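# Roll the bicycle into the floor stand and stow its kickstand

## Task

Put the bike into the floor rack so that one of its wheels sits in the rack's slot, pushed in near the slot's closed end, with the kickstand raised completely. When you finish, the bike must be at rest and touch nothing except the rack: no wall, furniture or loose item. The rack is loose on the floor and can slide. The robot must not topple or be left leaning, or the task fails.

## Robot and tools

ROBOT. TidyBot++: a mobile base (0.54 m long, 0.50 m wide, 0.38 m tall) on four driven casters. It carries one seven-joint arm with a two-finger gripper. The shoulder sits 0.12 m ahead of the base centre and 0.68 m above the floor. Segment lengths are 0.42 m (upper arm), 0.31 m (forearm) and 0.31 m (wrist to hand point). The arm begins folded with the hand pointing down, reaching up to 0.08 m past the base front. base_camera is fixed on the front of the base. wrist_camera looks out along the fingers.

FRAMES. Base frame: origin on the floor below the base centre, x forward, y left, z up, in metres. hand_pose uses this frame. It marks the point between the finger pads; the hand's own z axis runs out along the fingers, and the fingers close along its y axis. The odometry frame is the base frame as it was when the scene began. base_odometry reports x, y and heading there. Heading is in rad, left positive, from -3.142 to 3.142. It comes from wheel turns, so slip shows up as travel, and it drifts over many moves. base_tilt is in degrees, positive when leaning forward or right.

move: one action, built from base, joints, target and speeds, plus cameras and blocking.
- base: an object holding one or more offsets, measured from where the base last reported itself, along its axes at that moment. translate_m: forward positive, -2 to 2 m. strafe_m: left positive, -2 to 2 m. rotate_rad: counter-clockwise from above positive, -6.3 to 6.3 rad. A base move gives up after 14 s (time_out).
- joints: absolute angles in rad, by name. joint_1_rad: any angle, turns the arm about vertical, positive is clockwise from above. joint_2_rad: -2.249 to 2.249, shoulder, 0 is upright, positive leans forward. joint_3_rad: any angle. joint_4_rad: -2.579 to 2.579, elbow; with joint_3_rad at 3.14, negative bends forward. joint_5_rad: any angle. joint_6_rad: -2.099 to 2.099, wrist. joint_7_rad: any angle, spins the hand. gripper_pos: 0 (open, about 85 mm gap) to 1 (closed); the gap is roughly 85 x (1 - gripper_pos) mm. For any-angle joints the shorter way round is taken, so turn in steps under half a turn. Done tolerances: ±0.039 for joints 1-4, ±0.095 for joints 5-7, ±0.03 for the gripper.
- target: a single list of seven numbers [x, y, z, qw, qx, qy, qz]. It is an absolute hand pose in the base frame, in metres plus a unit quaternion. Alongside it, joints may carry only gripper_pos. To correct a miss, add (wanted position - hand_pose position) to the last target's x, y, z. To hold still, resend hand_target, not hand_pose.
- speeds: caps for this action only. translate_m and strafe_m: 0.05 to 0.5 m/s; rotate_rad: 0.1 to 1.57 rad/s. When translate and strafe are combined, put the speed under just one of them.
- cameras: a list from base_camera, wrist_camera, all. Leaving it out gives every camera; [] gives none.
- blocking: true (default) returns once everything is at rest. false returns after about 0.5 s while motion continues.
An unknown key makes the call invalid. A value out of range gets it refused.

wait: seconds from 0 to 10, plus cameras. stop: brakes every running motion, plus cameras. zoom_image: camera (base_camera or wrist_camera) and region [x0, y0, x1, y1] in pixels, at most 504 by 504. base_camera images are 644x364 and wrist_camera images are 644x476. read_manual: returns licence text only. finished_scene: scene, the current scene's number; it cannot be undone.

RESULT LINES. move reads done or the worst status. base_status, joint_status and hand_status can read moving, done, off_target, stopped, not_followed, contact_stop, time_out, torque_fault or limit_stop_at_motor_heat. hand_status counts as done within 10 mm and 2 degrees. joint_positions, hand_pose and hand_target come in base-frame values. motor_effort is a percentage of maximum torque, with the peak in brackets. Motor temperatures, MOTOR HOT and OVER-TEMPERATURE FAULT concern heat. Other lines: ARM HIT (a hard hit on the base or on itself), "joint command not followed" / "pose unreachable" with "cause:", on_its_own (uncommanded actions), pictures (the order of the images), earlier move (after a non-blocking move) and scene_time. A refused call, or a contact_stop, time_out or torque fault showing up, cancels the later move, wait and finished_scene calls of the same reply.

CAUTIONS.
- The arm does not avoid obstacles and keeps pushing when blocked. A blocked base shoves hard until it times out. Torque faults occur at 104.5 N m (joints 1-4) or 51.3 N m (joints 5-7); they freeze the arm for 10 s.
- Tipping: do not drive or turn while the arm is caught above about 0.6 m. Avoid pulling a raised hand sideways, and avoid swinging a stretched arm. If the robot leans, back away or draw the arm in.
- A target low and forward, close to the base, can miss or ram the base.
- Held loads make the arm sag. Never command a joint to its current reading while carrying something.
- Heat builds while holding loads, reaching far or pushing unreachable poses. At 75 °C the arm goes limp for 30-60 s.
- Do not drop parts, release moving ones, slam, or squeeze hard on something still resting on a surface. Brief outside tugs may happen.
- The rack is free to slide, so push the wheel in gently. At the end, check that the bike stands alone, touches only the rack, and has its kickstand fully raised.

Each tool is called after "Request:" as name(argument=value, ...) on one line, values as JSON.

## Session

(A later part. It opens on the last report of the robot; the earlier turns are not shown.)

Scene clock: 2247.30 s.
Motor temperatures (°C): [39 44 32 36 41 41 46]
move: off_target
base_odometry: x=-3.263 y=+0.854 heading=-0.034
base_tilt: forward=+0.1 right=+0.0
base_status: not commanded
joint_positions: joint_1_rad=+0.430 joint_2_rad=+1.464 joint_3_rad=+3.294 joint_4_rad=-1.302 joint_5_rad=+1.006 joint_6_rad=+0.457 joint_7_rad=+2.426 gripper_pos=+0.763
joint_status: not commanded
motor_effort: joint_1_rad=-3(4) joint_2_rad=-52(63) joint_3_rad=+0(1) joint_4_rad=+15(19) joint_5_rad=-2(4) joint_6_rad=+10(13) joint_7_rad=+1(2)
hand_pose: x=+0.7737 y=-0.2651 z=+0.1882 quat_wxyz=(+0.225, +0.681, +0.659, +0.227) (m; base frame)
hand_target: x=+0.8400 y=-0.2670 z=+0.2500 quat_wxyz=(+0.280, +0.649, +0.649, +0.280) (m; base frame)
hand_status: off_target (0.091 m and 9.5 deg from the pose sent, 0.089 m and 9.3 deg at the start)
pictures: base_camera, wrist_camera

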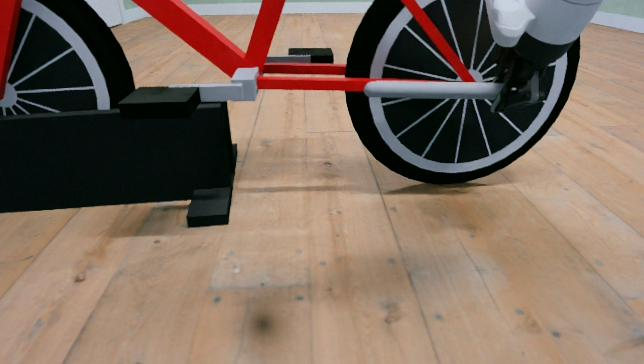

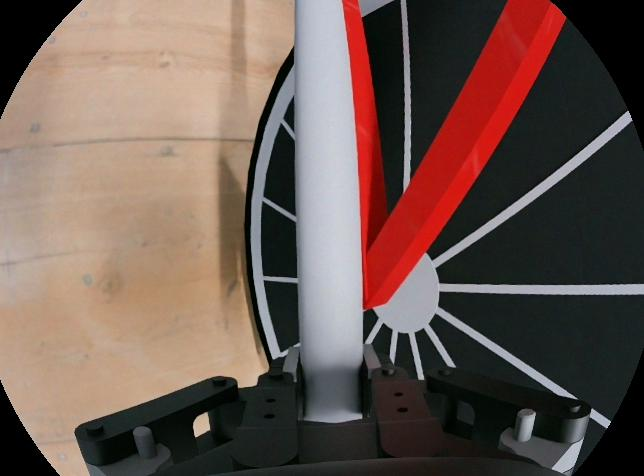

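Request:
move(target=[0.82, -0.267, 0.215, 0.28, 0.65, 0.65, 0.28], cameras=["wrist_camera"])

Request:
move(target=[0.80, -0.267, 0.175, 0.28, 0.65, 0.65, 0.28])

Scene clock: 2252.07 s.
Motor temperatures (°C): [39 44 32 36 41 41 46]
move: off_target
base_odometry: x=-3.263 y=+0.854 heading=-0.034
base_tilt: forward=+0.0 right=+0.0
base_status: not commanded
joint_positions: joint_1_rad=+0.423 joint_2_rad=+1.482 joint_3_rad=+3.351 joint_4_rad=-1.302 joint_5_rad=+0.938 joint_6_rad=+0.514 joint_7_rad=+2.450 gripper_pos=+0.763
joint_status: not commanded
motor_effort: joint_1_rad=-4(7) joint_2_rad=-44(52) joint_3_rad=+1(2) joint_4_rad=+13(19) joint_5_rad=-3(4) joint_6_rad=+6(9) joint_7_rad=+0(1)
hand_pose: x=+0.7705 y=-0.2826 z=+0.1859 quat_wxyz=(+0.240, +0.682, +0.651, +0.229) (m; base frame)
hand_target: x=+0.8200 y=-0.2670 z=+0.2150 quat_wxyz=(+0.280, +0.649, +0.649, +0.280) (m; base frame)
hand_status: off_target (0.059 m and 8.3 deg from the pose sent, 0.054 m and 9.5 deg at the start)
pictures: wrist_camera

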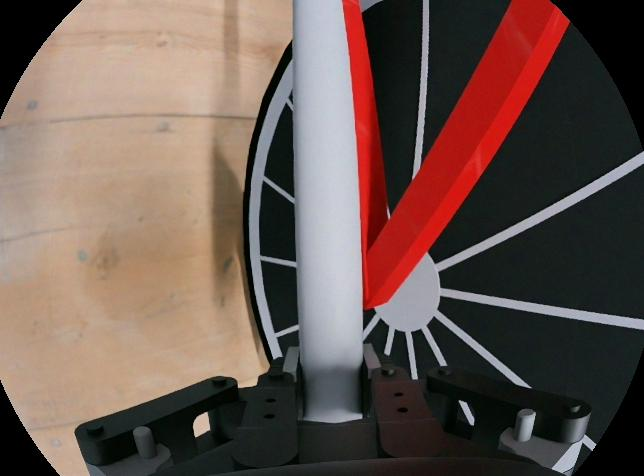

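Scene clock: 2253.27 s.
Motor temperatures (°C): [39 44 32 36 41 41 46]
move: off_target
base_odometry: x=-3.263 y=+0.854 heading=-0.034
base_tilt: forward=+0.0 right=+0.0
base_status: not commanded
joint_positions: joint_1_rad=+0.433 joint_2_rad=+1.510 joint_3_rad=+3.396 joint_4_rad=-1.296 joint_5_rad=+0.859 joint_6_rad=+0.585 joint_7_rad=+2.495 gripper_pos=+0.763
joint_status: not commanded
motor_effort: joint_1_rad=-8(10) joint_2_rad=-36(44) joint_3_rad=-1(3) joint_4_rad=+12(17) joint_5_rad=-2(4) joint_6_rad=+5(7) joint_7_rad=+0(1)
hand_pose: x=+0.7671 y=-0.3043 z=+0.1833 quat_wxyz=(+0.262, +0.682, +0.640, +0.237) (m; base frame)
hand_target: x=+0.8000 y=-0.2670 z=+0.1750 quat_wxyz=(+0.280, +0.649, +0.649, +0.280) (m; base frame)
hand_status: off_target (0.050 m and 6.6 deg from the pose sent, 0.035 m and 8.3 deg at the start)
pictures: base_camera, wrist_camera

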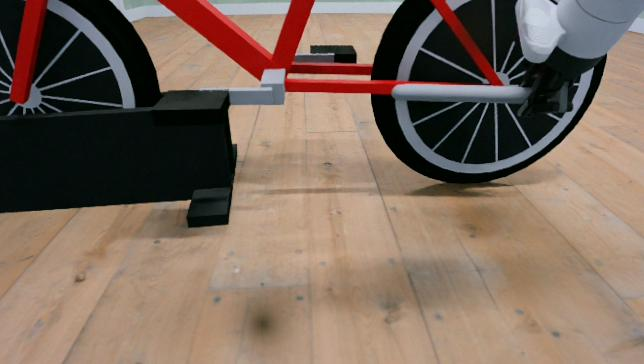

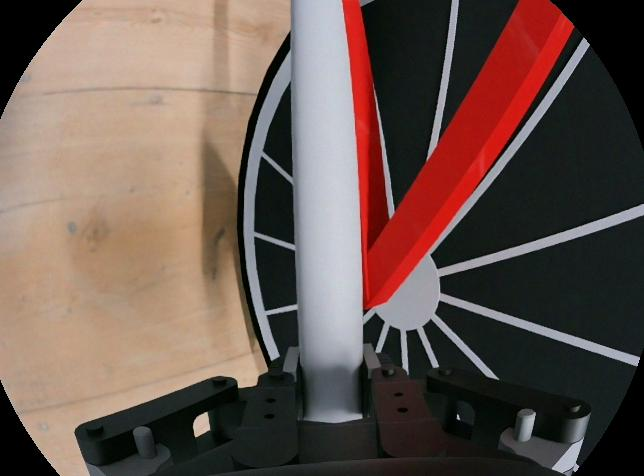

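Request:
move(target=[0.795, -0.21, 0.17, 0.28, 0.65, 0.65, 0.28])

Request:
move(target=[0.79, -0.17, 0.165, 0.28, 0.65, 0.65, 0.28])

Scene clock: 2258.53 s.
Motor temperatures (°C): [39 43 32 36 41 41 46]
move: off_target
base_odometry: x=-3.263 y=+0.854 heading=-0.034
base_tilt: forward=-0.1 right=+0.0
base_status: not commanded
joint_positions: joint_1_rad=+0.317 joint_2_rad=+1.514 joint_3_rad=+3.469 joint_4_rad=-1.373 joint_5_rad=+0.664 joint_6_rad=+0.643 joint_7_rad=+2.555 gripper_pos=+0.763
joint_status: not commanded
motor_effort: joint_1_rad=-12(13) joint_2_rad=-32(37) joint_3_rad=-5(5) joint_4_rad=+15(16) joint_5_rad=-1(3) joint_6_rad=+8(9) joint_7_rad=+0(1)
hand_pose: x=+0.7700 y=-0.2759 z=+0.1838 quat_wxyz=(+0.278, +0.684, +0.633, +0.232) (m; base frame)
hand_target: x=+0.7950 y=-0.2100 z=+0.1700 quat_wxyz=(+0.280, +0.649, +0.649, +0.280) (m; base frame)
hand_status: off_target (0.072 m and 7.0 deg from the pose sent, 0.099 m and 6.6 deg at the start)
pictures: base_camera, wrist_camera

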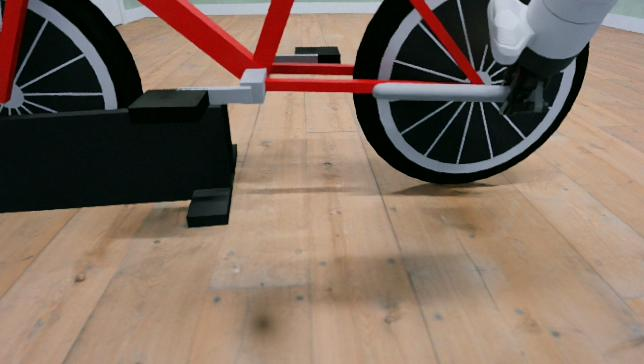

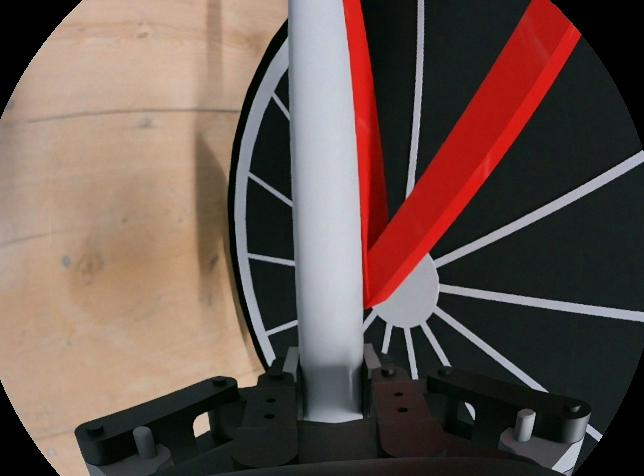

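Scene clock: 2259.57 s.
Motor temperatures (°C): [39 43 32 36 41 41 46]
move: off_target
base_odometry: x=-3.263 y=+0.854 heading=-0.035
base_tilt: forward=-0.1 right=+0.0
base_status: not commanded
joint_positions: joint_1_rad=+0.226 joint_2_rad=+1.518 joint_3_rad=+3.514 joint_4_rad=-1.436 joint_5_rad=+0.541 joint_6_rad=+0.678 joint_7_rad=+2.573 gripper_pos=+0.763
joint_status: not commanded
motor_effort: joint_1_rad=-13(15) joint_2_rad=-33(34) joint_3_rad=-5(6) joint_4_rad=+12(16) joint_5_rad=+0(2) joint_6_rad=+9(10) joint_7_rad=-1(1)
hand_pose: x=+0.7678 y=-0.2503 z=+0.1830 quat_wxyz=(+0.285, +0.688, +0.628, +0.227) (m; base frame)
hand_target: x=+0.7900 y=-0.1700 z=+0.1650 quat_wxyz=(+0.280, +0.649, +0.649, +0.280) (m; base frame)
hand_status: off_target (0.085 m and 7.9 deg from the pose sent, 0.109 m and 7.0 deg at the start)
pictures: base_camera, wrist_camera

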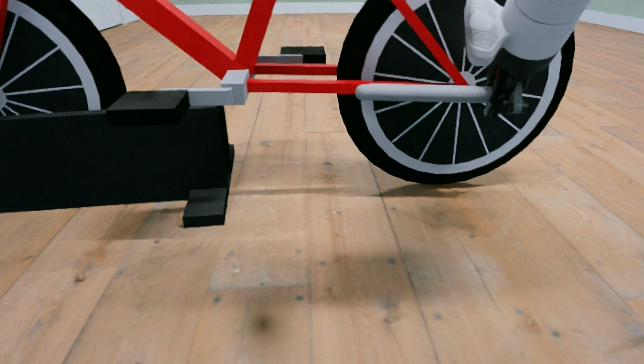

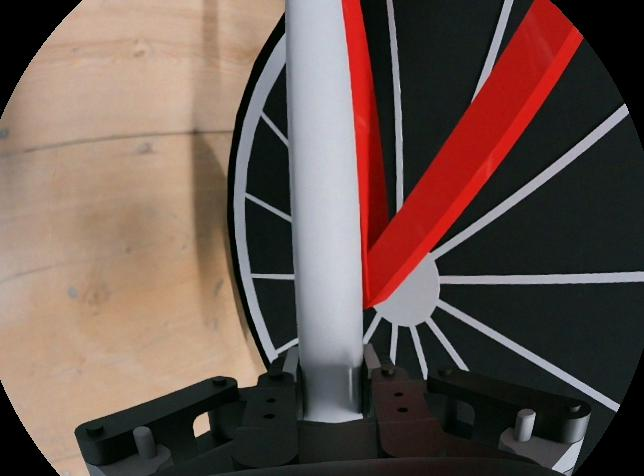

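Request:
move(target=[0.83, -0.20, 0.25, 0.28, 0.65, 0.65, 0.28])

Request:
move(base={"translate_m": 0.03}, speeds={"translate_m": 0.05})

Scene clock: 2268.00 s.
Motor temperatures (°C): [39 43 32 36 41 41 46]
move: off_target
base_odometry: x=-3.263 y=+0.854 heading=-0.035
base_tilt: forward=+0.1 right=+0.0
base_status: not commanded
joint_positions: joint_1_rad=+0.285 joint_2_rad=+1.490 joint_3_rad=+3.442 joint_4_rad=-1.423 joint_5_rad=+0.623 joint_6_rad=+0.619 joint_7_rad=+2.573 gripper_pos=+0.763
joint_status: not commanded
motor_effort: joint_1_rad=-9(13) joint_2_rad=-53(53) joint_3_rad=-3(5) joint_4_rad=+6(13) joint_5_rad=-1(2) joint_6_rad=+13(13) joint_7_rad=-3(4)
hand_pose: x=+0.7662 y=-0.2505 z=+0.1850 quat_wxyz=(+0.266, +0.694, +0.629, +0.229) (m; base frame)
hand_target: x=+0.8300 y=-0.2000 z=+0.2500 quat_wxyz=(+0.280, +0.649, +0.649, +0.280) (m; base frame)
hand_status: off_target (0.104 m and 8.2 deg from the pose sent, 0.104 m and 7.9 deg at the start)
pictures: base_camera, wrist_camera

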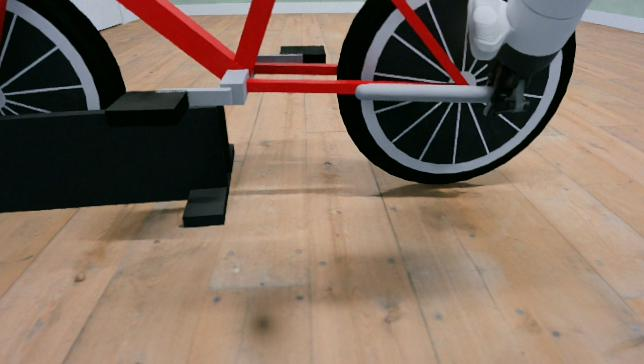

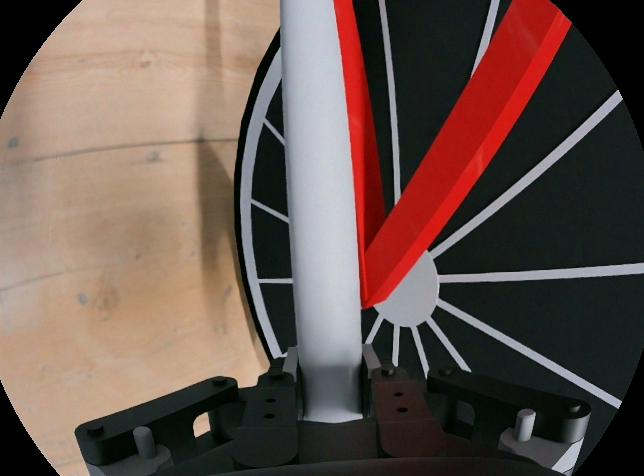

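Scene clock: 2269.10 s.
Motor temperatures (°C): [39 43 32 36 41 41 46]
move: done
base_odometry: x=-3.233 y=+0.853 heading=-0.034
base_tilt: forward=+0.0 right=+0.0
base_status: done
joint_positions: joint_1_rad=+0.290 joint_2_rad=+1.460 joint_3_rad=+3.436 joint_4_rad=-1.457 joint_5_rad=+0.655 joint_6_rad=+0.597 joint_7_rad=+2.573 gripper_pos=+0.763
joint_status: not commanded
motor_effort: joint_1_rad=-8(11) joint_2_rad=-50(54) joint_3_rad=-2(5) joint_4_rad=+15(21) joint_5_rad=-5(7) joint_6_rad=+14(17) joint_7_rad=-3(4)
hand_pose: x=+0.7557 y=-0.2502 z=+0.1906 quat_wxyz=(+0.257, +0.694, +0.636, +0.218) (m; base frame)
hand_target: x=+0.8300 y=-0.2000 z=+0.2500 quat_wxyz=(+0.280, +0.649, +0.649, +0.280) (m; base frame)
hand_status: not commanded
pictures: base_camera, wrist_camera

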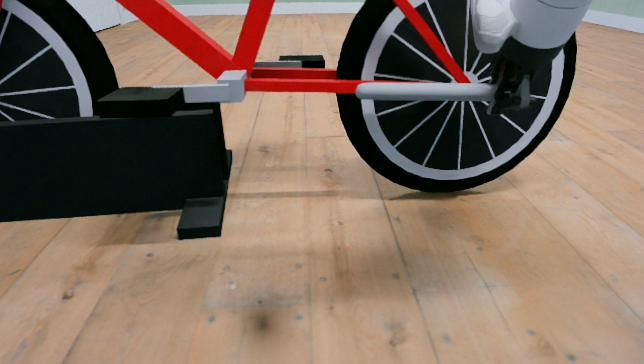

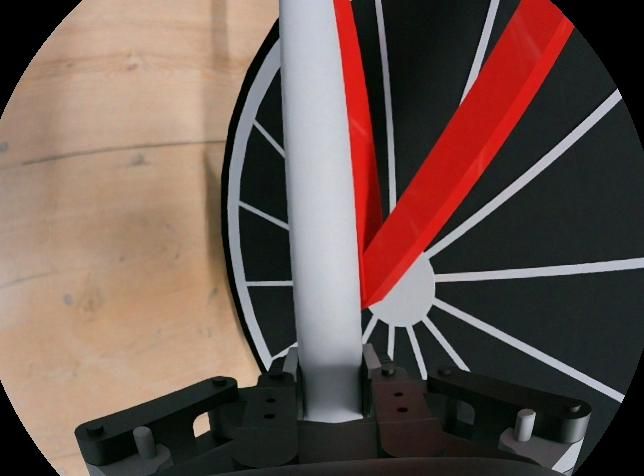

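Request:
move(target=[0.85, -0.20, 0.27, 0.28, 0.65, 0.65, 0.28], cameras=[])

Request:
move(base={"translate_m": 0.03}, speeds={"translate_m": 0.05})

Scene clock: 2277.47 s.
Motor temperatures (°C): [39 43 32 36 41 41 45]
move: off_target
base_odometry: x=-3.233 y=+0.853 heading=-0.034
base_tilt: forward=-0.2 right=+0.0
base_status: not commanded
joint_positions: joint_1_rad=+0.305 joint_2_rad=+1.445 joint_3_rad=+3.401 joint_4_rad=-1.434 joint_5_rad=+0.700 joint_6_rad=+0.526 joint_7_rad=+2.569 gripper_pos=+0.763
joint_status: not commanded
motor_effort: joint_1_rad=-10(11) joint_2_rad=-52(53) joint_3_rad=-3(4) joint_4_rad=+17(17) joint_5_rad=-3(5) joint_6_rad=+15(16) joint_7_rad=-1(3)
hand_pose: x=+0.7588 y=-0.2497 z=+0.1916 quat_wxyz=(+0.248, +0.694, +0.643, +0.207) (m; base frame)
hand_target: x=+0.8500 y=-0.2000 z=+0.2700 quat_wxyz=(+0.280, +0.649, +0.649, +0.280) (m; base frame)
hand_status: off_target (0.130 m and 10.5 deg from the pose sent, 0.133 m and 9.3 deg at the start)
pictures: none
No camera images: "cameras" was empty.

Scene clock: 2280.77 s.
Motor temperatures (°C): [39 43 32 36 41 41 45]
move: done
base_odometry: x=-3.203 y=+0.852 heading=-0.034
base_tilt: forward=+0.0 right=+0.0
base_status: done
joint_positions: joint_1_rad=+0.252 joint_2_rad=+1.419 joint_3_rad=+3.341 joint_4_rad=-1.360 joint_5_rad=+0.724 joint_6_rad=+0.525 joint_7_rad=+2.567 gripper_pos=+0.767
joint_status: not commanded
motor_effort: joint_1_rad=+3(12) joint_2_rad=-53(68) joint_3_rad=+6(7) joint_4_rad=+11(24) joint_5_rad=-3(6) joint_6_rad=+6(18) joint_7_rad=+0(2)
hand_pose: x=+0.8279 y=-0.1885 z=+0.2286 quat_wxyz=(+0.262, +0.653, +0.660, +0.261) (m; base frame)
hand_target: x=+0.8500 y=-0.2000 z=+0.2700 quat_wxyz=(+0.280, +0.649, +0.649, +0.280) (m; base frame)
hand_status: not commanded
pictures: base_camera, wrist_camera

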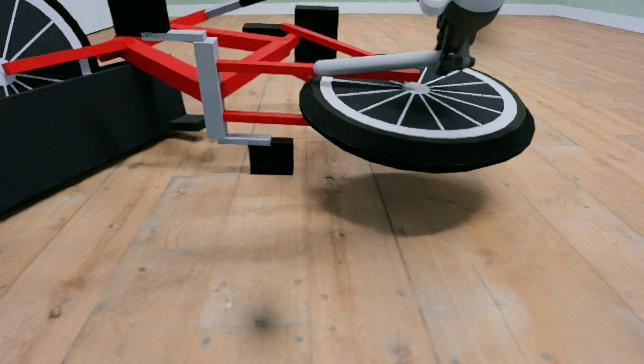

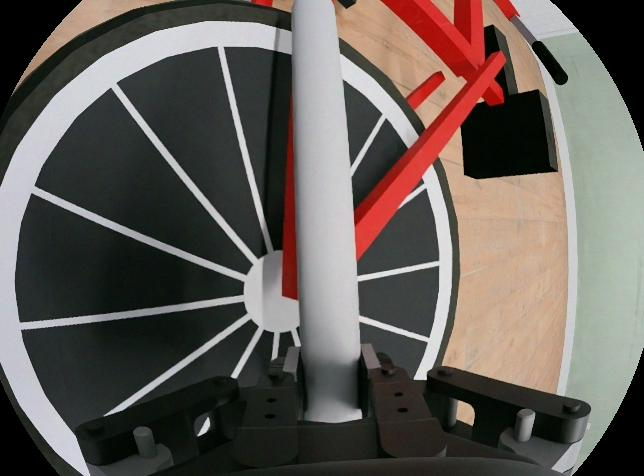

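Request:
move(target=[0.84, -0.20, 0.22, 0.28, 0.65, 0.65, 0.28], cameras=[])

Request:
move(target=[0.83, -0.20, 0.18, 0.28, 0.65, 0.65, 0.28], cameras=["base_camera"])

Request:
move(target=[0.82, -0.20, 0.14, 0.28, 0.65, 0.65, 0.28])

Scene clock: 2289.13 s.
Motor temperatures (°C): [39 43 32 36 41 41 45]
move: off_target
base_odometry: x=-3.203 y=+0.852 heading=-0.034
base_tilt: forward=-0.1 right=+0.0
base_status: not commanded
joint_positions: joint_1_rad=+0.248 joint_2_rad=+1.456 joint_3_rad=+3.356 joint_4_rad=-1.319 joint_5_rad=+0.719 joint_6_rad=+0.548 joint_7_rad=+2.567 gripper_pos=+0.767
joint_status: not commanded
motor_effort: joint_1_rad=+2(3) joint_2_rad=-43(53) joint_3_rad=+6(6) joint_4_rad=+8(11) joint_5_rad=-1(3) joint_6_rad=+3(6) joint_7_rad=+2(2)
hand_pose: x=+0.8354 y=-0.1895 z=+0.2188 quat_wxyz=(+0.269, +0.645, +0.664, +0.267) (m; base frame)
hand_target: x=+0.8400 y=-0.2000 z=+0.2200 quat_wxyz=(+0.280, +0.649, +0.649, +0.280) (m; base frame)
hand_status: off_target (0.012 m and 2.6 deg from the pose sent, 0.019 m and 3.2 deg at the start)
pictures: none
No camera images: "cameras" was empty.

Scene clock: 2290.03 s.
Motor temperatures (°C): [39 43 32 36 41 41 45]
move: off_target
base_odometry: x=-3.203 y=+0.852 heading=-0.034
base_tilt: forward=+0.0 right=+0.0
base_status: not commanded
joint_positions: joint_1_rad=+0.240 joint_2_rad=+1.486 joint_3_rad=+3.385 joint_4_rad=-1.293 joint_5_rad=+0.696 joint_6_rad=+0.591 joint_7_rad=+2.567 gripper_pos=+0.767
joint_status: not commanded
motor_effort: joint_1_rad=+1(2) joint_2_rad=-34(43) joint_3_rad=+6(6) joint_4_rad=+9(10) joint_5_rad=+0(2) joint_6_rad=+1(4) joint_7_rad=+3(3)
hand_pose: x=+0.8416 y=-0.1927 z=+0.2139 quat_wxyz=(+0.279, +0.638, +0.662, +0.277) (m; base frame)
hand_target: x=+0.8300 y=-0.2000 z=+0.1800 quat_wxyz=(+0.280, +0.649, +0.649, +0.280) (m; base frame)
hand_status: off_target (0.037 m and 2.0 deg from the pose sent, 0.041 m and 2.6 deg at the start)
pictures: base_camera

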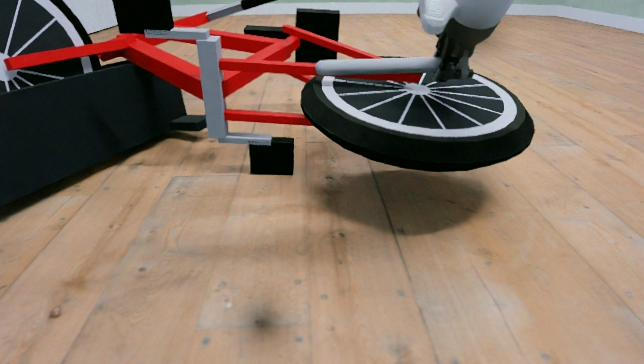

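Scene clock: 2291.00 s.
Motor temperatures (°C): [39 43 32 36 41 41 45]
move: off_target
base_odometry: x=-3.203 y=+0.852 heading=-0.034
base_tilt: forward=+0.0 right=+0.0
base_status: not commanded
joint_positions: joint_1_rad=+0.234 joint_2_rad=+1.563 joint_3_rad=+3.424 joint_4_rad=-1.200 joint_5_rad=+0.625 joint_6_rad=+0.634 joint_7_rad=+2.567 gripper_pos=+0.767
joint_status: not commanded
motor_effort: joint_1_rad=-1(2) joint_2_rad=-31(34) joint_3_rad=+6(7) joint_4_rad=+5(10) joint_5_rad=+3(3) joint_6_rad=+0(2) joint_7_rad=+4(4)
hand_pose: x=+0.8606 y=-0.2049 z=+0.2006 quat_wxyz=(+0.304, +0.634, +0.648, +0.293) (m; base frame)
hand_target: x=+0.8200 y=-0.2000 z=+0.1400 quat_wxyz=(+0.280, +0.649, +0.649, +0.280) (m; base frame)
hand_status: off_target (0.073 m and 3.6 deg from the pose sent, 0.077 m and 2.0 deg at the start)
pictures: base_camera, wrist_camera

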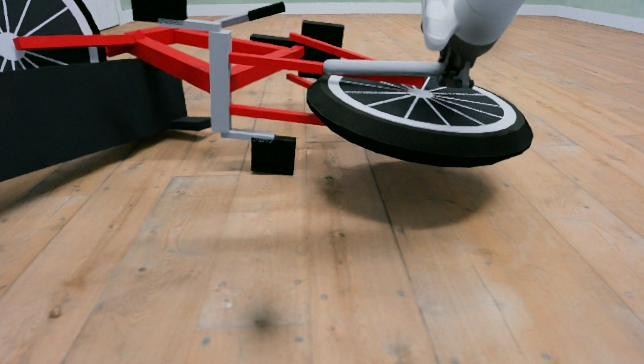

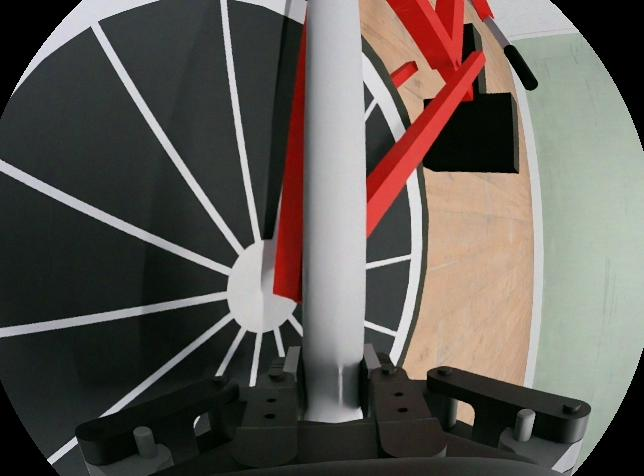

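Request:
move(target=[0.82, -0.20, 0.10, 0.28, 0.65, 0.65, 0.28], cameras=["base_camera"])

Request:
move(target=[0.82, -0.20, 0.06, 0.28, 0.65, 0.65, 0.28])

Scene clock: 2295.00 s.
Motor temperatures (°C): [39 43 32 36 41 41 45]
move: off_target
base_odometry: x=-3.203 y=+0.852 heading=-0.034
base_tilt: forward=+0.0 right=+0.0
base_status: not commanded
joint_positions: joint_1_rad=+0.242 joint_2_rad=+1.646 joint_3_rad=+3.444 joint_4_rad=-1.074 joint_5_rad=+0.573 joint_6_rad=+0.635 joint_7_rad=+2.560 gripper_pos=+0.767
joint_status: not commanded
motor_effort: joint_1_rad=-4(6) joint_2_rad=-29(31) joint_3_rad=+6(7) joint_4_rad=+5(7) joint_5_rad=+6(8) joint_6_rad=+2(2) joint_7_rad=+7(7)
hand_pose: x=+0.8800 y=-0.2182 z=+0.1836 quat_wxyz=(+0.324, +0.632, +0.634, +0.304) (m; base frame)
hand_target: x=+0.8200 y=-0.2000 z=+0.1000 quat_wxyz=(+0.280, +0.649, +0.649, +0.280) (m; base frame)
hand_status: off_target (0.105 m and 6.4 deg from the pose sent, 0.109 m and 3.6 deg at the start)
pictures: base_camera

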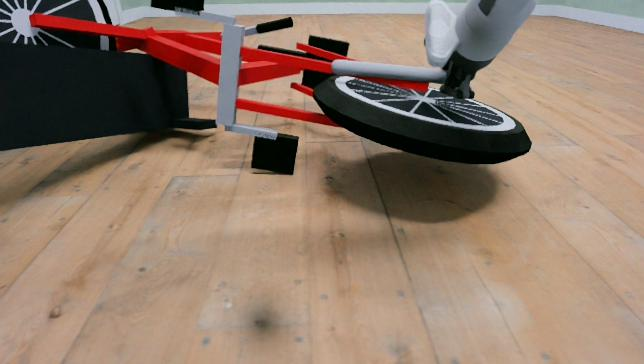

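Scene clock: 2296.03 s.
Motor temperatures (°C): [39 43 32 36 41 41 45]
move: off_target
base_odometry: x=-3.203 y=+0.852 heading=-0.034
base_tilt: forward=+0.0 right=+0.0
base_status: not commanded
joint_positions: joint_1_rad=+0.256 joint_2_rad=+1.744 joint_3_rad=+3.474 joint_4_rad=-0.922 joint_5_rad=+0.534 joint_6_rad=+0.635 joint_7_rad=+2.508 gripper_pos=+0.767
joint_status: not commanded
motor_effort: joint_1_rad=-8(10) joint_2_rad=-28(29) joint_3_rad=+6(7) joint_4_rad=+2(5) joint_5_rad=+10(11) joint_6_rad=+2(4) joint_7_rad=+9(9)
hand_pose: x=+0.8976 y=-0.2307 z=+0.1643 quat_wxyz=(+0.339, +0.636, +0.613, +0.324) (m; base frame)
hand_target: x=+0.8200 y=-0.2000 z=+0.0600 quat_wxyz=(+0.280, +0.649, +0.649, +0.280) (m; base frame)
hand_status: off_target (0.134 m and 9.5 deg from the pose sent, 0.139 m and 6.4 deg at the start)
pictures: base_camera, wrist_camera

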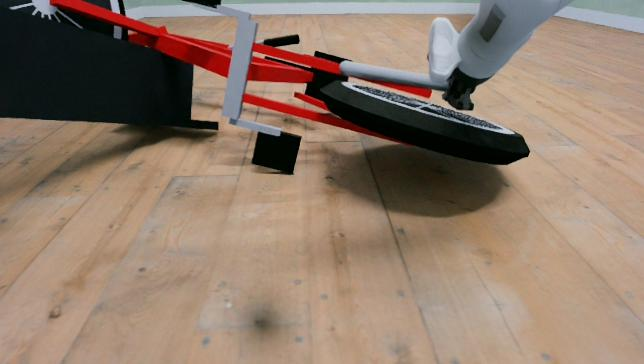

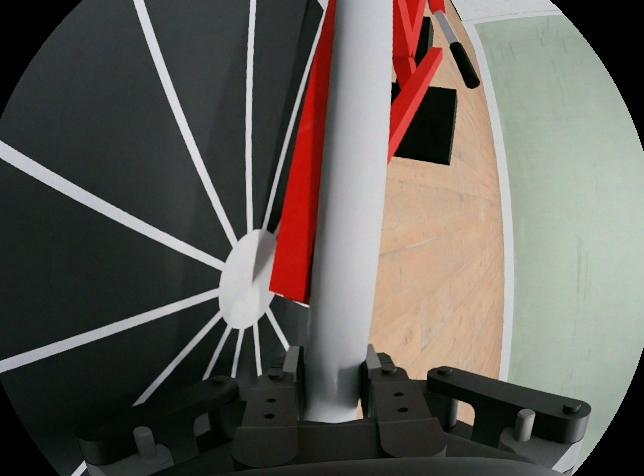

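Request:
move(target=[0.84, -0.22, 0.13, 0.28, 0.65, 0.65, 0.28], cameras=[])

Request:
move(target=[0.835, -0.20, 0.20, 0.28, 0.65, 0.65, 0.28], cameras=["base_camera"])

Scene clock: 2301.63 s.
Motor temperatures (°C): [39 43 32 36 41 41 45]
move: off_target
base_odometry: x=-3.203 y=+0.852 heading=-0.034
base_tilt: forward=+0.0 right=+0.0
base_status: not commanded
joint_positions: joint_1_rad=+0.266 joint_2_rad=+1.683 joint_3_rad=+3.435 joint_4_rad=-1.005 joint_5_rad=+0.595 joint_6_rad=+0.635 joint_7_rad=+2.507 gripper_pos=+0.767
joint_status: not commanded
motor_effort: joint_1_rad=-2(7) joint_2_rad=-39(40) joint_3_rad=+6(8) joint_4_rad=+4(5) joint_5_rad=+3(10) joint_6_rad=+2(4) joint_7_rad=+4(9)
hand_pose: x=+0.8881 y=-0.2244 z=+0.1772 quat_wxyz=(+0.322, +0.640, +0.619, +0.321) (m; base frame)
hand_target: x=+0.8400 y=-0.2200 z=+0.1300 quat_wxyz=(+0.280, +0.649, +0.649, +0.280) (m; base frame)
hand_status: off_target (0.068 m and 7.7 deg from the pose sent, 0.068 m and 9.5 deg at the start)
pictures: none
No camera images: "cameras" was empty.

Scene clock: 2302.87 s.
Motor temperatures (°C): [39 43 32 36 41 41 45]
move: off_target
base_odometry: x=-3.203 y=+0.852 heading=-0.034
base_tilt: forward=-0.1 right=+0.0
base_status: not commanded
joint_positions: joint_1_rad=+0.224 joint_2_rad=+1.531 joint_3_rad=+3.421 joint_4_rad=-1.253 joint_5_rad=+0.613 joint_6_rad=+0.635 joint_7_rad=+2.516 gripper_pos=+0.767
joint_status: not commanded
motor_effort: joint_1_rad=+3(5) joint_2_rad=-42(43) joint_3_rad=+4(8) joint_4_rad=+5(8) joint_5_rad=-4(5) joint_6_rad=+3(3) joint_7_rad=-3(4)
hand_pose: x=+0.8529 y=-0.1998 z=+0.2081 quat_wxyz=(+0.290, +0.659, +0.627, +0.298) (m; base frame)
hand_target: x=+0.8350 y=-0.2000 z=+0.2000 quat_wxyz=(+0.280, +0.649, +0.649, +0.280) (m; base frame)
hand_status: off_target (0.020 m and 3.6 deg from the pose sent, 0.063 m and 7.7 deg at the start)
pictures: base_camera

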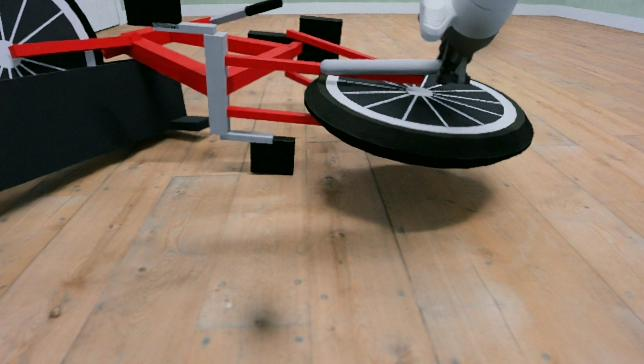

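Request:
move(joints={"gripper_pos": 0.4}, cameras=["base_camera"])

Request:
move(target=[0.78, -0.20, 0.26, 0.28, 0.65, 0.65, 0.28])

Scene clock: 2311.00 s.
Motor temperatures (°C): [39 43 32 36 41 41 45]
move: done
base_odometry: x=-3.203 y=+0.852 heading=-0.034
base_tilt: forward=-0.1 right=+0.0
base_status: not commanded
joint_positions: joint_1_rad=+0.232 joint_2_rad=+1.521 joint_3_rad=+3.416 joint_4_rad=-1.267 joint_5_rad=+0.614 joint_6_rad=+0.636 joint_7_rad=+2.516 gripper_pos=+0.400
joint_status: all done
motor_effort: joint_1_rad=+0(5) joint_2_rad=-45(46) joint_3_rad=+4(9) joint_4_rad=+7(12) joint_5_rad=-2(4) joint_6_rad=+6(7) joint_7_rad=+0(4)
hand_pose: x=+0.8494 y=-0.2043 z=+0.2109 quat_wxyz=(+0.289, +0.663, +0.623, +0.297) (m; base frame)
hand_target: x=+0.8350 y=-0.2000 z=+0.2000 quat_wxyz=(+0.280, +0.649, +0.649, +0.280) (m; base frame)
hand_status: not commanded
pictures: base_camera

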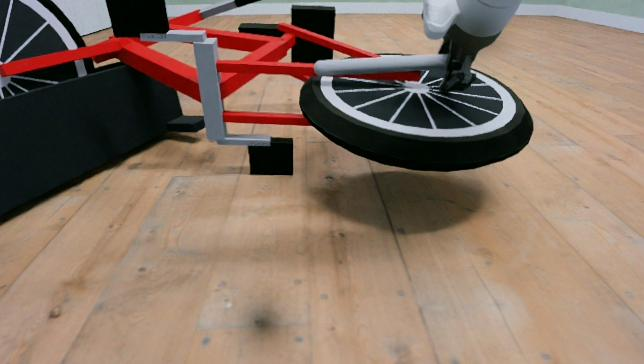

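Scene clock: 2312.40 s.
Motor temperatures (°C): [39 43 32 36 41 41 45]
move: off_target
base_odometry: x=-3.203 y=+0.852 heading=-0.034
base_tilt: forward=-0.1 right=+0.1
base_status: not commanded
joint_positions: joint_1_rad=+0.259 joint_2_rad=+1.379 joint_3_rad=+3.415 joint_4_rad=-1.566 joint_5_rad=+0.614 joint_6_rad=+0.657 joint_7_rad=+2.608 gripper_pos=+0.400
joint_status: not commanded
motor_effort: joint_1_rad=-1(2) joint_2_rad=-41(45) joint_3_rad=+5(6) joint_4_rad=+5(8) joint_5_rad=-1(2) joint_6_rad=+5(7) joint_7_rad=+0(1)
hand_pose: x=+0.7624 y=-0.2166 z=+0.2304 quat_wxyz=(+0.260, +0.689, +0.630, +0.247) (m; base frame)
hand_target: x=+0.7800 y=-0.2000 z=+0.2600 quat_wxyz=(+0.280, +0.649, +0.649, +0.280) (m; base frame)
hand_status: off_target (0.038 m and 6.7 deg from the pose sent, 0.085 m and 4.1 deg at the start)
pictures: base_camera, wrist_camera

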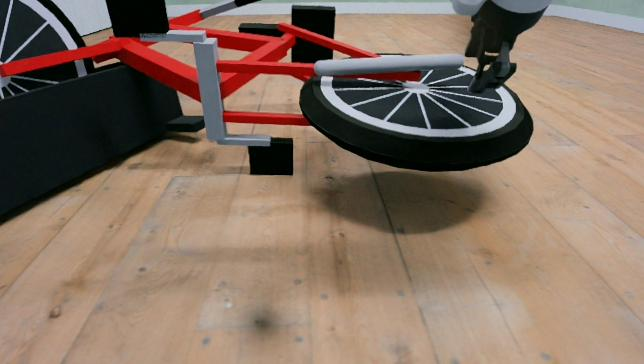

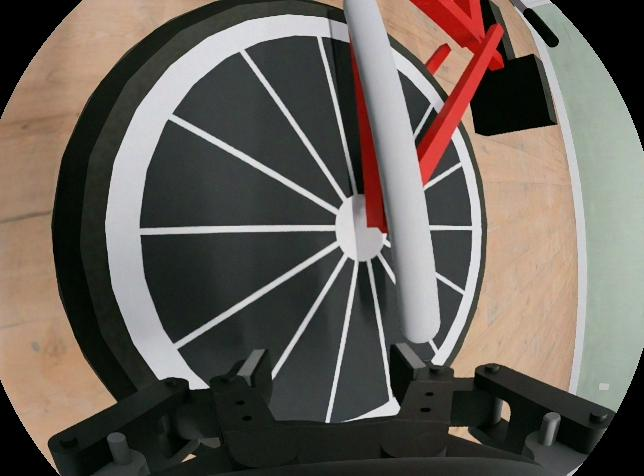

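Request:
move(base={"translate_m": -0.15}, cameras=[])

Request:
move(target=[0.45, 0.0, 0.62, 0, 1, 0, 0], cameras=["base_camera"])

Request:
move(base={"strafe_m": -1.25}, cameras=["base_camera"])

Request:
move(base={"translate_m": 1.3}, cameras=["base_camera"])

Scene clock: 2318.00 s.
Motor temperatures (°C): [39 43 32 36 41 41 45]
move: done
base_odometry: x=-3.353 y=+0.857 heading=-0.034
base_tilt: forward=-0.1 right=+0.1
base_status: done
joint_positions: joint_1_rad=+0.263 joint_2_rad=+1.373 joint_3_rad=+3.413 joint_4_rad=-1.573 joint_5_rad=+0.614 joint_6_rad=+0.661 joint_7_rad=+2.610 gripper_pos=+0.400
joint_status: not commanded
motor_effort: joint_1_rad=-1(2) joint_2_rad=-41(43) joint_3_rad=+4(5) joint_4_rad=+5(7) joint_5_rad=-2(2) joint_6_rad=+6(6) joint_7_rad=+0(0)
hand_pose: x=+0.7614 y=-0.2177 z=+0.2333 quat_wxyz=(+0.260, +0.690, +0.628, +0.248) (m; base frame)
hand_target: x=+0.7800 y=-0.2000 z=+0.2600 quat_wxyz=(+0.280, +0.649, +0.649, +0.280) (m; base frame)
hand_status: not commanded
pictures: none
No camera images: "cameras" was empty.

Scene clock: 2320.97 s.
Motor temperatures (°C): [39 43 32 36 41 41 45]
move: off_target
base_odometry: x=-3.353 y=+0.857 heading=-0.034
base_tilt: forward=-0.1 right=+0.0
base_status: not commanded
joint_positions: joint_1_rad=+0.001 joint_2_rad=+0.172 joint_3_rad=+3.177 joint_4_rad=-1.947 joint_5_rad=+0.071 joint_6_rad=-0.935 joint_7_rad=+1.658 gripper_pos=+0.400
joint_status: not commanded
motor_effort: joint_1_rad=-1(2) joint_2_rad=-19(44) joint_3_rad=+2(5) joint_4_rad=+13(14) joint_5_rad=+0(2) joint_6_rad=+2(7) joint_7_rad=+0(0)
hand_pose: x=+0.4862 y=-0.0297 z=+0.6228 quat_wxyz=(+0.035, +0.997, +0.046, +0.041) (m; base frame)
hand_target: x=+0.4500 y=+0.0000 z=+0.6200 quat_wxyz=(+0.000, +1.000, +0.000, +0.000) (m; base frame)
hand_status: off_target (0.047 m and 8.1 deg from the pose sent, 0.542 m and 92.8 deg at the start)
pictures: base_camera

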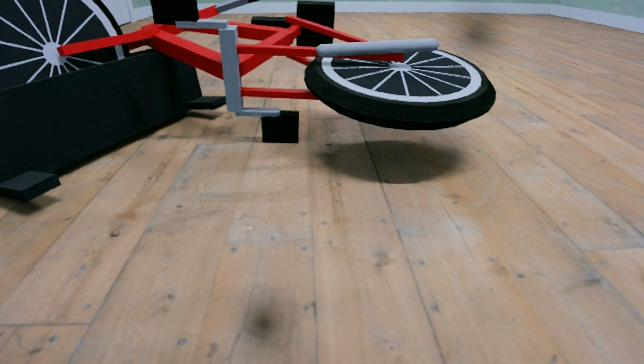

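Scene clock: 2324.83 s.
Motor temperatures (°C): [39 43 32 36 41 41 45]
move: done
base_odometry: x=-3.396 y=-0.392 heading=-0.034
base_tilt: forward=-0.1 right=+0.0
base_status: done
joint_positions: joint_1_rad=-0.006 joint_2_rad=+0.172 joint_3_rad=+3.171 joint_4_rad=-1.948 joint_5_rad=+0.066 joint_6_rad=-0.938 joint_7_rad=+1.657 gripper_pos=+0.400
joint_status: not commanded
motor_effort: joint_1_rad=-1(3) joint_2_rad=-19(20) joint_3_rad=+2(3) joint_4_rad=+14(14) joint_5_rad=+1(1) joint_6_rad=+1(2) joint_7_rad=+0(1)
hand_pose: x=+0.4855 y=-0.0239 z=+0.6227 quat_wxyz=(+0.032, +0.997, +0.050, +0.040) (m; base frame)
hand_target: x=+0.4500 y=+0.0000 z=+0.6200 quat_wxyz=(+0.000, +1.000, +0.000, +0.000) (m; base frame)
hand_status: not commanded
pictures: base_camera

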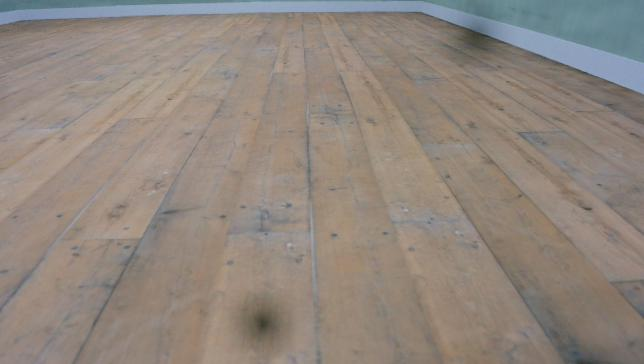

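Scene clock: 2328.80 s.
Motor temperatures (°C): [39 43 32 36 41 41 45]
move: done
base_odometry: x=-2.096 y=-0.437 heading=-0.035
base_tilt: forward=+0.0 right=+0.0
base_status: done
joint_positions: joint_1_rad=-0.006 joint_2_rad=+0.169 joint_3_rad=+3.171 joint_4_rad=-1.951 joint_5_rad=+0.066 joint_6_rad=-0.942 joint_7_rad=+1.657 gripper_pos=+0.400
joint_status: not commanded
motor_effort: joint_1_rad=-1(1) joint_2_rad=-20(22) joint_3_rad=+1(2) joint_4_rad=+14(15) joint_5_rad=+1(1) joint_6_rad=+1(2) joint_7_rad=+0(0)
hand_pose: x=+0.4826 y=-0.0239 z=+0.6227 quat_wxyz=(+0.032, +0.998, +0.050, +0.038) (m; base frame)
hand_target: x=+0.4500 y=+0.0000 z=+0.6200 quat_wxyz=(+0.000, +1.000, +0.000, +0.000) (m; base frame)
hand_status: not commanded
pictures: base_camera

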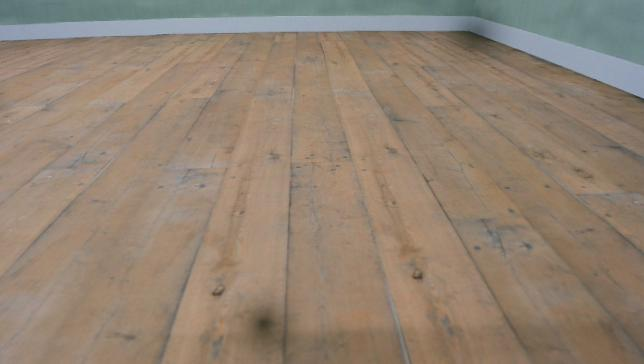

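Request:
move(base={"translate_m": 1.1}, cameras=[])

Request:
move(base={"rotate_rad": 3.14}, cameras=["base_camera"])

Request:
move(base={"strafe_m": -1.1}, cameras=["base_camera", "wrist_camera"])

Scene clock: 2339.03 s.
Motor temperatures (°C): [39 43 32 36 41 41 45]
move: done
base_odometry: x=-0.997 y=-0.475 heading=-0.035
base_tilt: forward=+0.0 right=+0.0
base_status: done
joint_positions: joint_1_rad=-0.006 joint_2_rad=+0.166 joint_3_rad=+3.171 joint_4_rad=-1.953 joint_5_rad=+0.066 joint_6_rad=-0.944 joint_7_rad=+1.657 gripper_pos=+0.400
joint_status: not commanded
motor_effort: joint_1_rad=-1(2) joint_2_rad=-19(21) joint_3_rad=+2(2) joint_4_rad=+13(15) joint_5_rad=+1(1) joint_6_rad=+1(3) joint_7_rad=+0(0)
hand_pose: x=+0.4813 y=-0.0239 z=+0.6230 quat_wxyz=(+0.032, +0.998, +0.050, +0.037) (m; base frame)
hand_target: x=+0.4500 y=+0.0000 z=+0.6200 quat_wxyz=(+0.000, +1.000, +0.000, +0.000) (m; base frame)
hand_status: not commanded
pictures: none
No camera images: "cameras" was empty.

Scene clock: 2342.37 s.
Motor temperatures (°C): [39 42 32 36 41 41 45]
move: done
base_odometry: x=-0.997 y=-0.475 heading=+3.104
base_tilt: forward=-0.1 right=+0.0
base_status: done
joint_positions: joint_1_rad=-0.010 joint_2_rad=+0.166 joint_3_rad=+3.167 joint_4_rad=-1.953 joint_5_rad=+0.063 joint_6_rad=-0.944 joint_7_rad=+1.657 gripper_pos=+0.400
joint_status: not commanded
motor_effort: joint_1_rad=-1(4) joint_2_rad=-19(21) joint_3_rad=+2(3) joint_4_rad=+13(14) joint_5_rad=+0(1) joint_6_rad=+1(3) joint_7_rad=+0(0)
hand_pose: x=+0.4815 y=-0.0202 z=+0.6229 quat_wxyz=(+0.030, +0.997, +0.053, +0.037) (m; base frame)
hand_target: x=+0.4500 y=+0.0000 z=+0.6200 quat_wxyz=(+0.000, +1.000, +0.000, +0.000) (m; base frame)
hand_status: not commanded
pictures: base_camera

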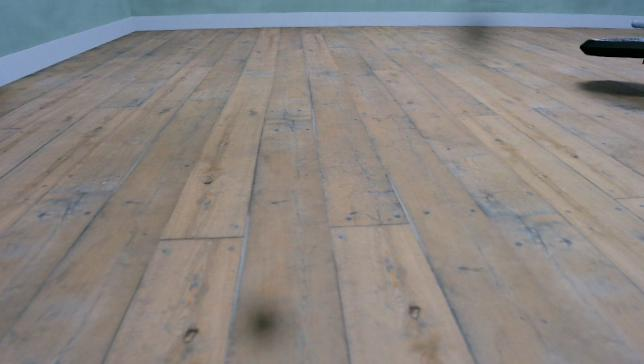

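Scene clock: 2345.93 s.
Motor temperatures (°C): [39 42 32 36 41 41 45]
move: done
base_odometry: x=-0.956 y=+0.624 heading=+3.105
base_tilt: forward=+0.0 right=+0.0
base_status: done
joint_positions: joint_1_rad=-0.010 joint_2_rad=+0.166 joint_3_rad=+3.167 joint_4_rad=-1.953 joint_5_rad=+0.062 joint_6_rad=-0.944 joint_7_rad=+1.657 gripper_pos=+0.400
joint_status: not commanded
motor_effort: joint_1_rad=-1(3) joint_2_rad=-19(20) joint_3_rad=+1(4) joint_4_rad=+12(14) joint_5_rad=+1(2) joint_6_rad=+1(2) joint_7_rad=+0(0)
hand_pose: x=+0.4815 y=-0.0199 z=+0.6229 quat_wxyz=(+0.030, +0.997, +0.053, +0.038) (m; base frame)
hand_target: x=+0.4500 y=+0.0000 z=+0.6200 quat_wxyz=(+0.000, +1.000, +0.000, +0.000) (m; base frame)
hand_status: not commanded
pictures: base_camera, wrist_camera

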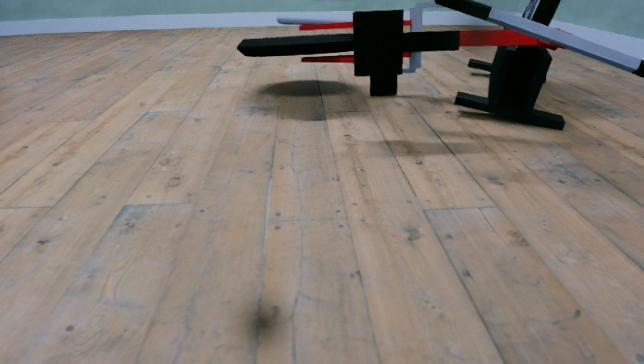

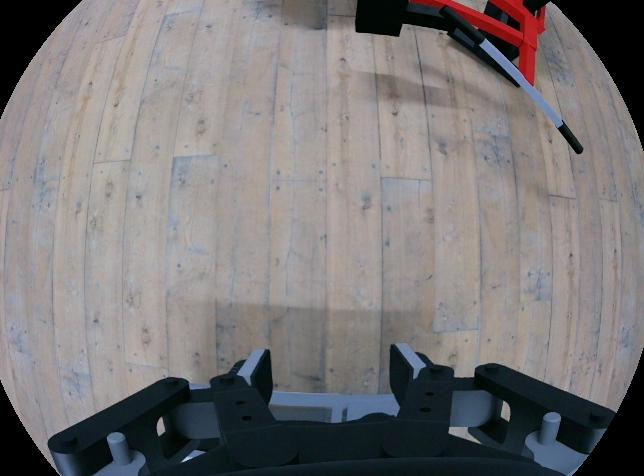

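Request:
move(base={"strafe_m": -0.2}, cameras=["base_camera"])

Request:
move(base={"translate_m": 0.3}, cameras=["base_camera","wrist_camera"])

Scene clock: 2365.67 s.
Motor temperatures (°C): [39 42 32 36 41 41 45]
move: done
base_odometry: x=-0.949 y=+0.824 heading=+3.105
base_tilt: forward=+0.0 right=+0.1
base_status: done
joint_positions: joint_1_rad=-0.007 joint_2_rad=+0.166 joint_3_rad=+3.166 joint_4_rad=-1.953 joint_5_rad=+0.062 joint_6_rad=-0.944 joint_7_rad=+1.657 gripper_pos=+0.400
joint_status: not commanded
motor_effort: joint_1_rad=+0(3) joint_2_rad=-19(20) joint_3_rad=+2(3) joint_4_rad=+13(14) joint_5_rad=+1(1) joint_6_rad=+1(2) joint_7_rad=+0(0)
hand_pose: x=+0.4814 y=-0.0207 z=+0.6229 quat_wxyz=(+0.030, +0.998, +0.051, +0.037) (m; base frame)
hand_target: x=+0.4500 y=+0.0000 z=+0.6200 quat_wxyz=(+0.000, +1.000, +0.000, +0.000) (m; base frame)
hand_status: not commanded
pictures: base_camera

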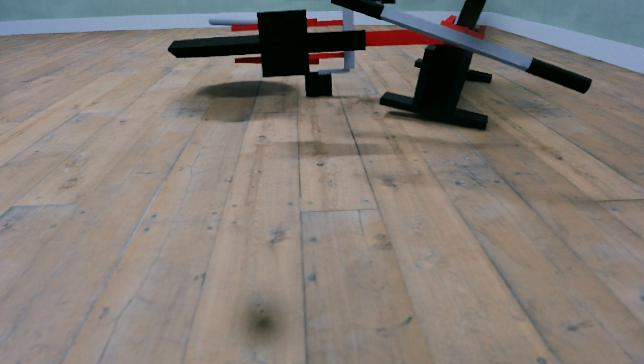

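Scene clock: 2367.57 s.
Motor temperatures (°C): [39 42 32 36 41 41 45]
move: done
base_odometry: x=-1.249 y=+0.835 heading=+3.105
base_tilt: forward=-0.1 right=+0.0
base_status: done
joint_positions: joint_1_rad=-0.007 joint_2_rad=+0.165 joint_3_rad=+3.166 joint_4_rad=-1.954 joint_5_rad=+0.062 joint_6_rad=-0.945 joint_7_rad=+1.657 gripper_pos=+0.400
joint_status: not commanded
motor_effort: joint_1_rad=-1(2) joint_2_rad=-19(22) joint_3_rad=+2(2) joint_4_rad=+14(15) joint_5_rad=+0(1) joint_6_rad=+1(2) joint_7_rad=+0(0)
hand_pose: x=+0.4809 y=-0.0207 z=+0.6232 quat_wxyz=(+0.030, +0.998, +0.051, +0.037) (m; base frame)
hand_target: x=+0.4500 y=+0.0000 z=+0.6200 quat_wxyz=(+0.000, +1.000, +0.000, +0.000) (m; base frame)
hand_status: not commanded
pictures: base_camera, wrist_camera

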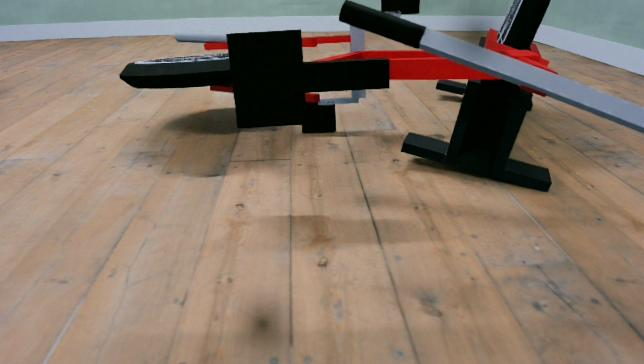

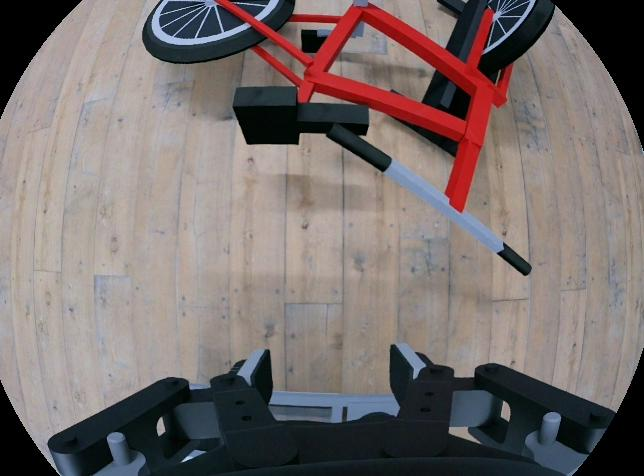

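Request:
move(base={"translate_m": -0.2}, cameras=[])

Request:
move(target=[0.68, 0.0, 0.30, 0.293, 0.644, 0.644, 0.293], joints={"gripper_pos": 0.0}, cameras=[])

Request:
move(target=[0.76, 0.0, 0.20, 0.43, 0.5616, 0.5616, 0.43])

Scene clock: 2424.60 s.
Motor temperatures (°C): [39 41 32 36 40 41 45]
move: done
base_odometry: x=-1.049 y=+0.828 heading=+3.105
base_tilt: forward=-0.1 right=+0.1
base_status: done
joint_positions: joint_1_rad=-0.008 joint_2_rad=+0.162 joint_3_rad=+3.166 joint_4_rad=-1.955 joint_5_rad=+0.061 joint_6_rad=-0.947 joint_7_rad=+1.657 gripper_pos=+0.400
joint_status: not commanded
motor_effort: joint_1_rad=+0(2) joint_2_rad=-19(22) joint_3_rad=+2(4) joint_4_rad=+13(15) joint_5_rad=+1(1) joint_6_rad=+1(3) joint_7_rad=+0(0)
hand_pose: x=+0.4797 y=-0.0202 z=+0.6236 quat_wxyz=(+0.029, +0.998, +0.051, +0.037) (m; base frame)
hand_target: x=+0.4500 y=+0.0000 z=+0.6200 quat_wxyz=(+0.000, +1.000, +0.000, +0.000) (m; base frame)
hand_status: not commanded
pictures: none
No camera images: "cameras" was empty.

Scene clock: 2427.70 s.
Motor temperatures (°C): [39 41 32 36 40 41 45]
move: off_target
base_odometry: x=-1.049 y=+0.828 heading=+3.105
base_tilt: forward=+0.0 right=+0.0
base_status: not commanded
joint_positions: joint_1_rad=-0.300 joint_2_rad=+1.298 joint_3_rad=+3.510 joint_4_rad=-2.102 joint_5_rad=+0.061 joint_6_rad=+1.029 joint_7_rad=+2.601 gripper_pos=+0.000
joint_status: all done
motor_effort: joint_1_rad=-1(1) joint_2_rad=-34(35) joint_3_rad=+8(8) joint_4_rad=-1(14) joint_5_rad=-2(3) joint_6_rad=+6(7) joint_7_rad=+0(0)
hand_pose: x=+0.6826 y=-0.0147 z=+0.2931 quat_wxyz=(+0.284, +0.693, +0.600, +0.283) (m; base frame)
hand_target: x=+0.6800 y=+0.0000 z=+0.3000 quat_wxyz=(+0.293, +0.644, +0.644, +0.293) (m; base frame)
hand_status: off_target (0.016 m and 7.7 deg from the pose sent, 0.381 m and 92.0 deg at the start)
pictures: none
No camera images: "cameras" was empty.

Scene clock: 2429.87 s.
Motor temperatures (°C): [39 41 32 36 41 41 45]
move: off_target
base_odometry: x=-1.049 y=+0.828 heading=+3.105
base_tilt: forward=-0.1 right=+0.0
base_status: not commanded
joint_positions: joint_1_rad=-0.485 joint_2_rad=+1.905 joint_3_rad=+3.665 joint_4_rad=-1.612 joint_5_rad=-0.364 joint_6_rad=+1.294 joint_7_rad=+2.565 gripper_pos=+0.000
joint_status: not commanded
motor_effort: joint_1_rad=-1(1) joint_2_rad=-32(35) joint_3_rad=+11(11) joint_4_rad=-4(4) joint_5_rad=-5(5) joint_6_rad=+7(8) joint_7_rad=+0(0)
hand_pose: x=+0.7402 y=-0.0092 z=+0.1659 quat_wxyz=(+0.415, +0.569, +0.606, +0.370) (m; base frame)
hand_target: x=+0.7600 y=+0.0000 z=+0.2000 quat_wxyz=(+0.430, +0.561, +0.561, +0.430) (m; base frame)
hand_status: off_target (0.040 m and 8.8 deg from the pose sent, 0.122 m and 28.5 deg at the start)
pictures: base_camera, wrist_camera

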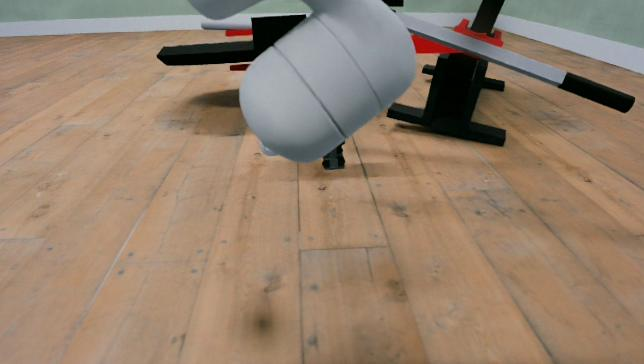

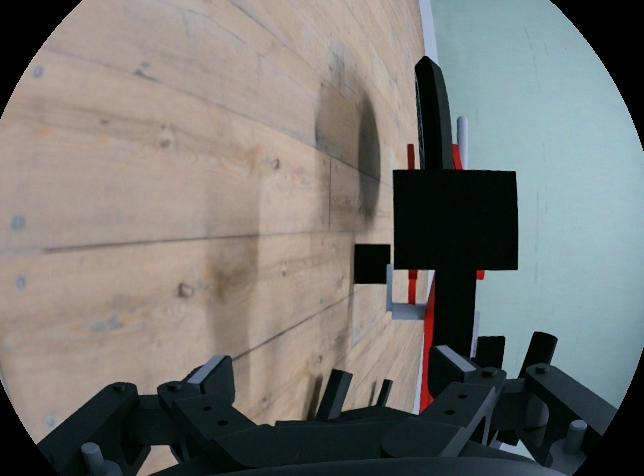

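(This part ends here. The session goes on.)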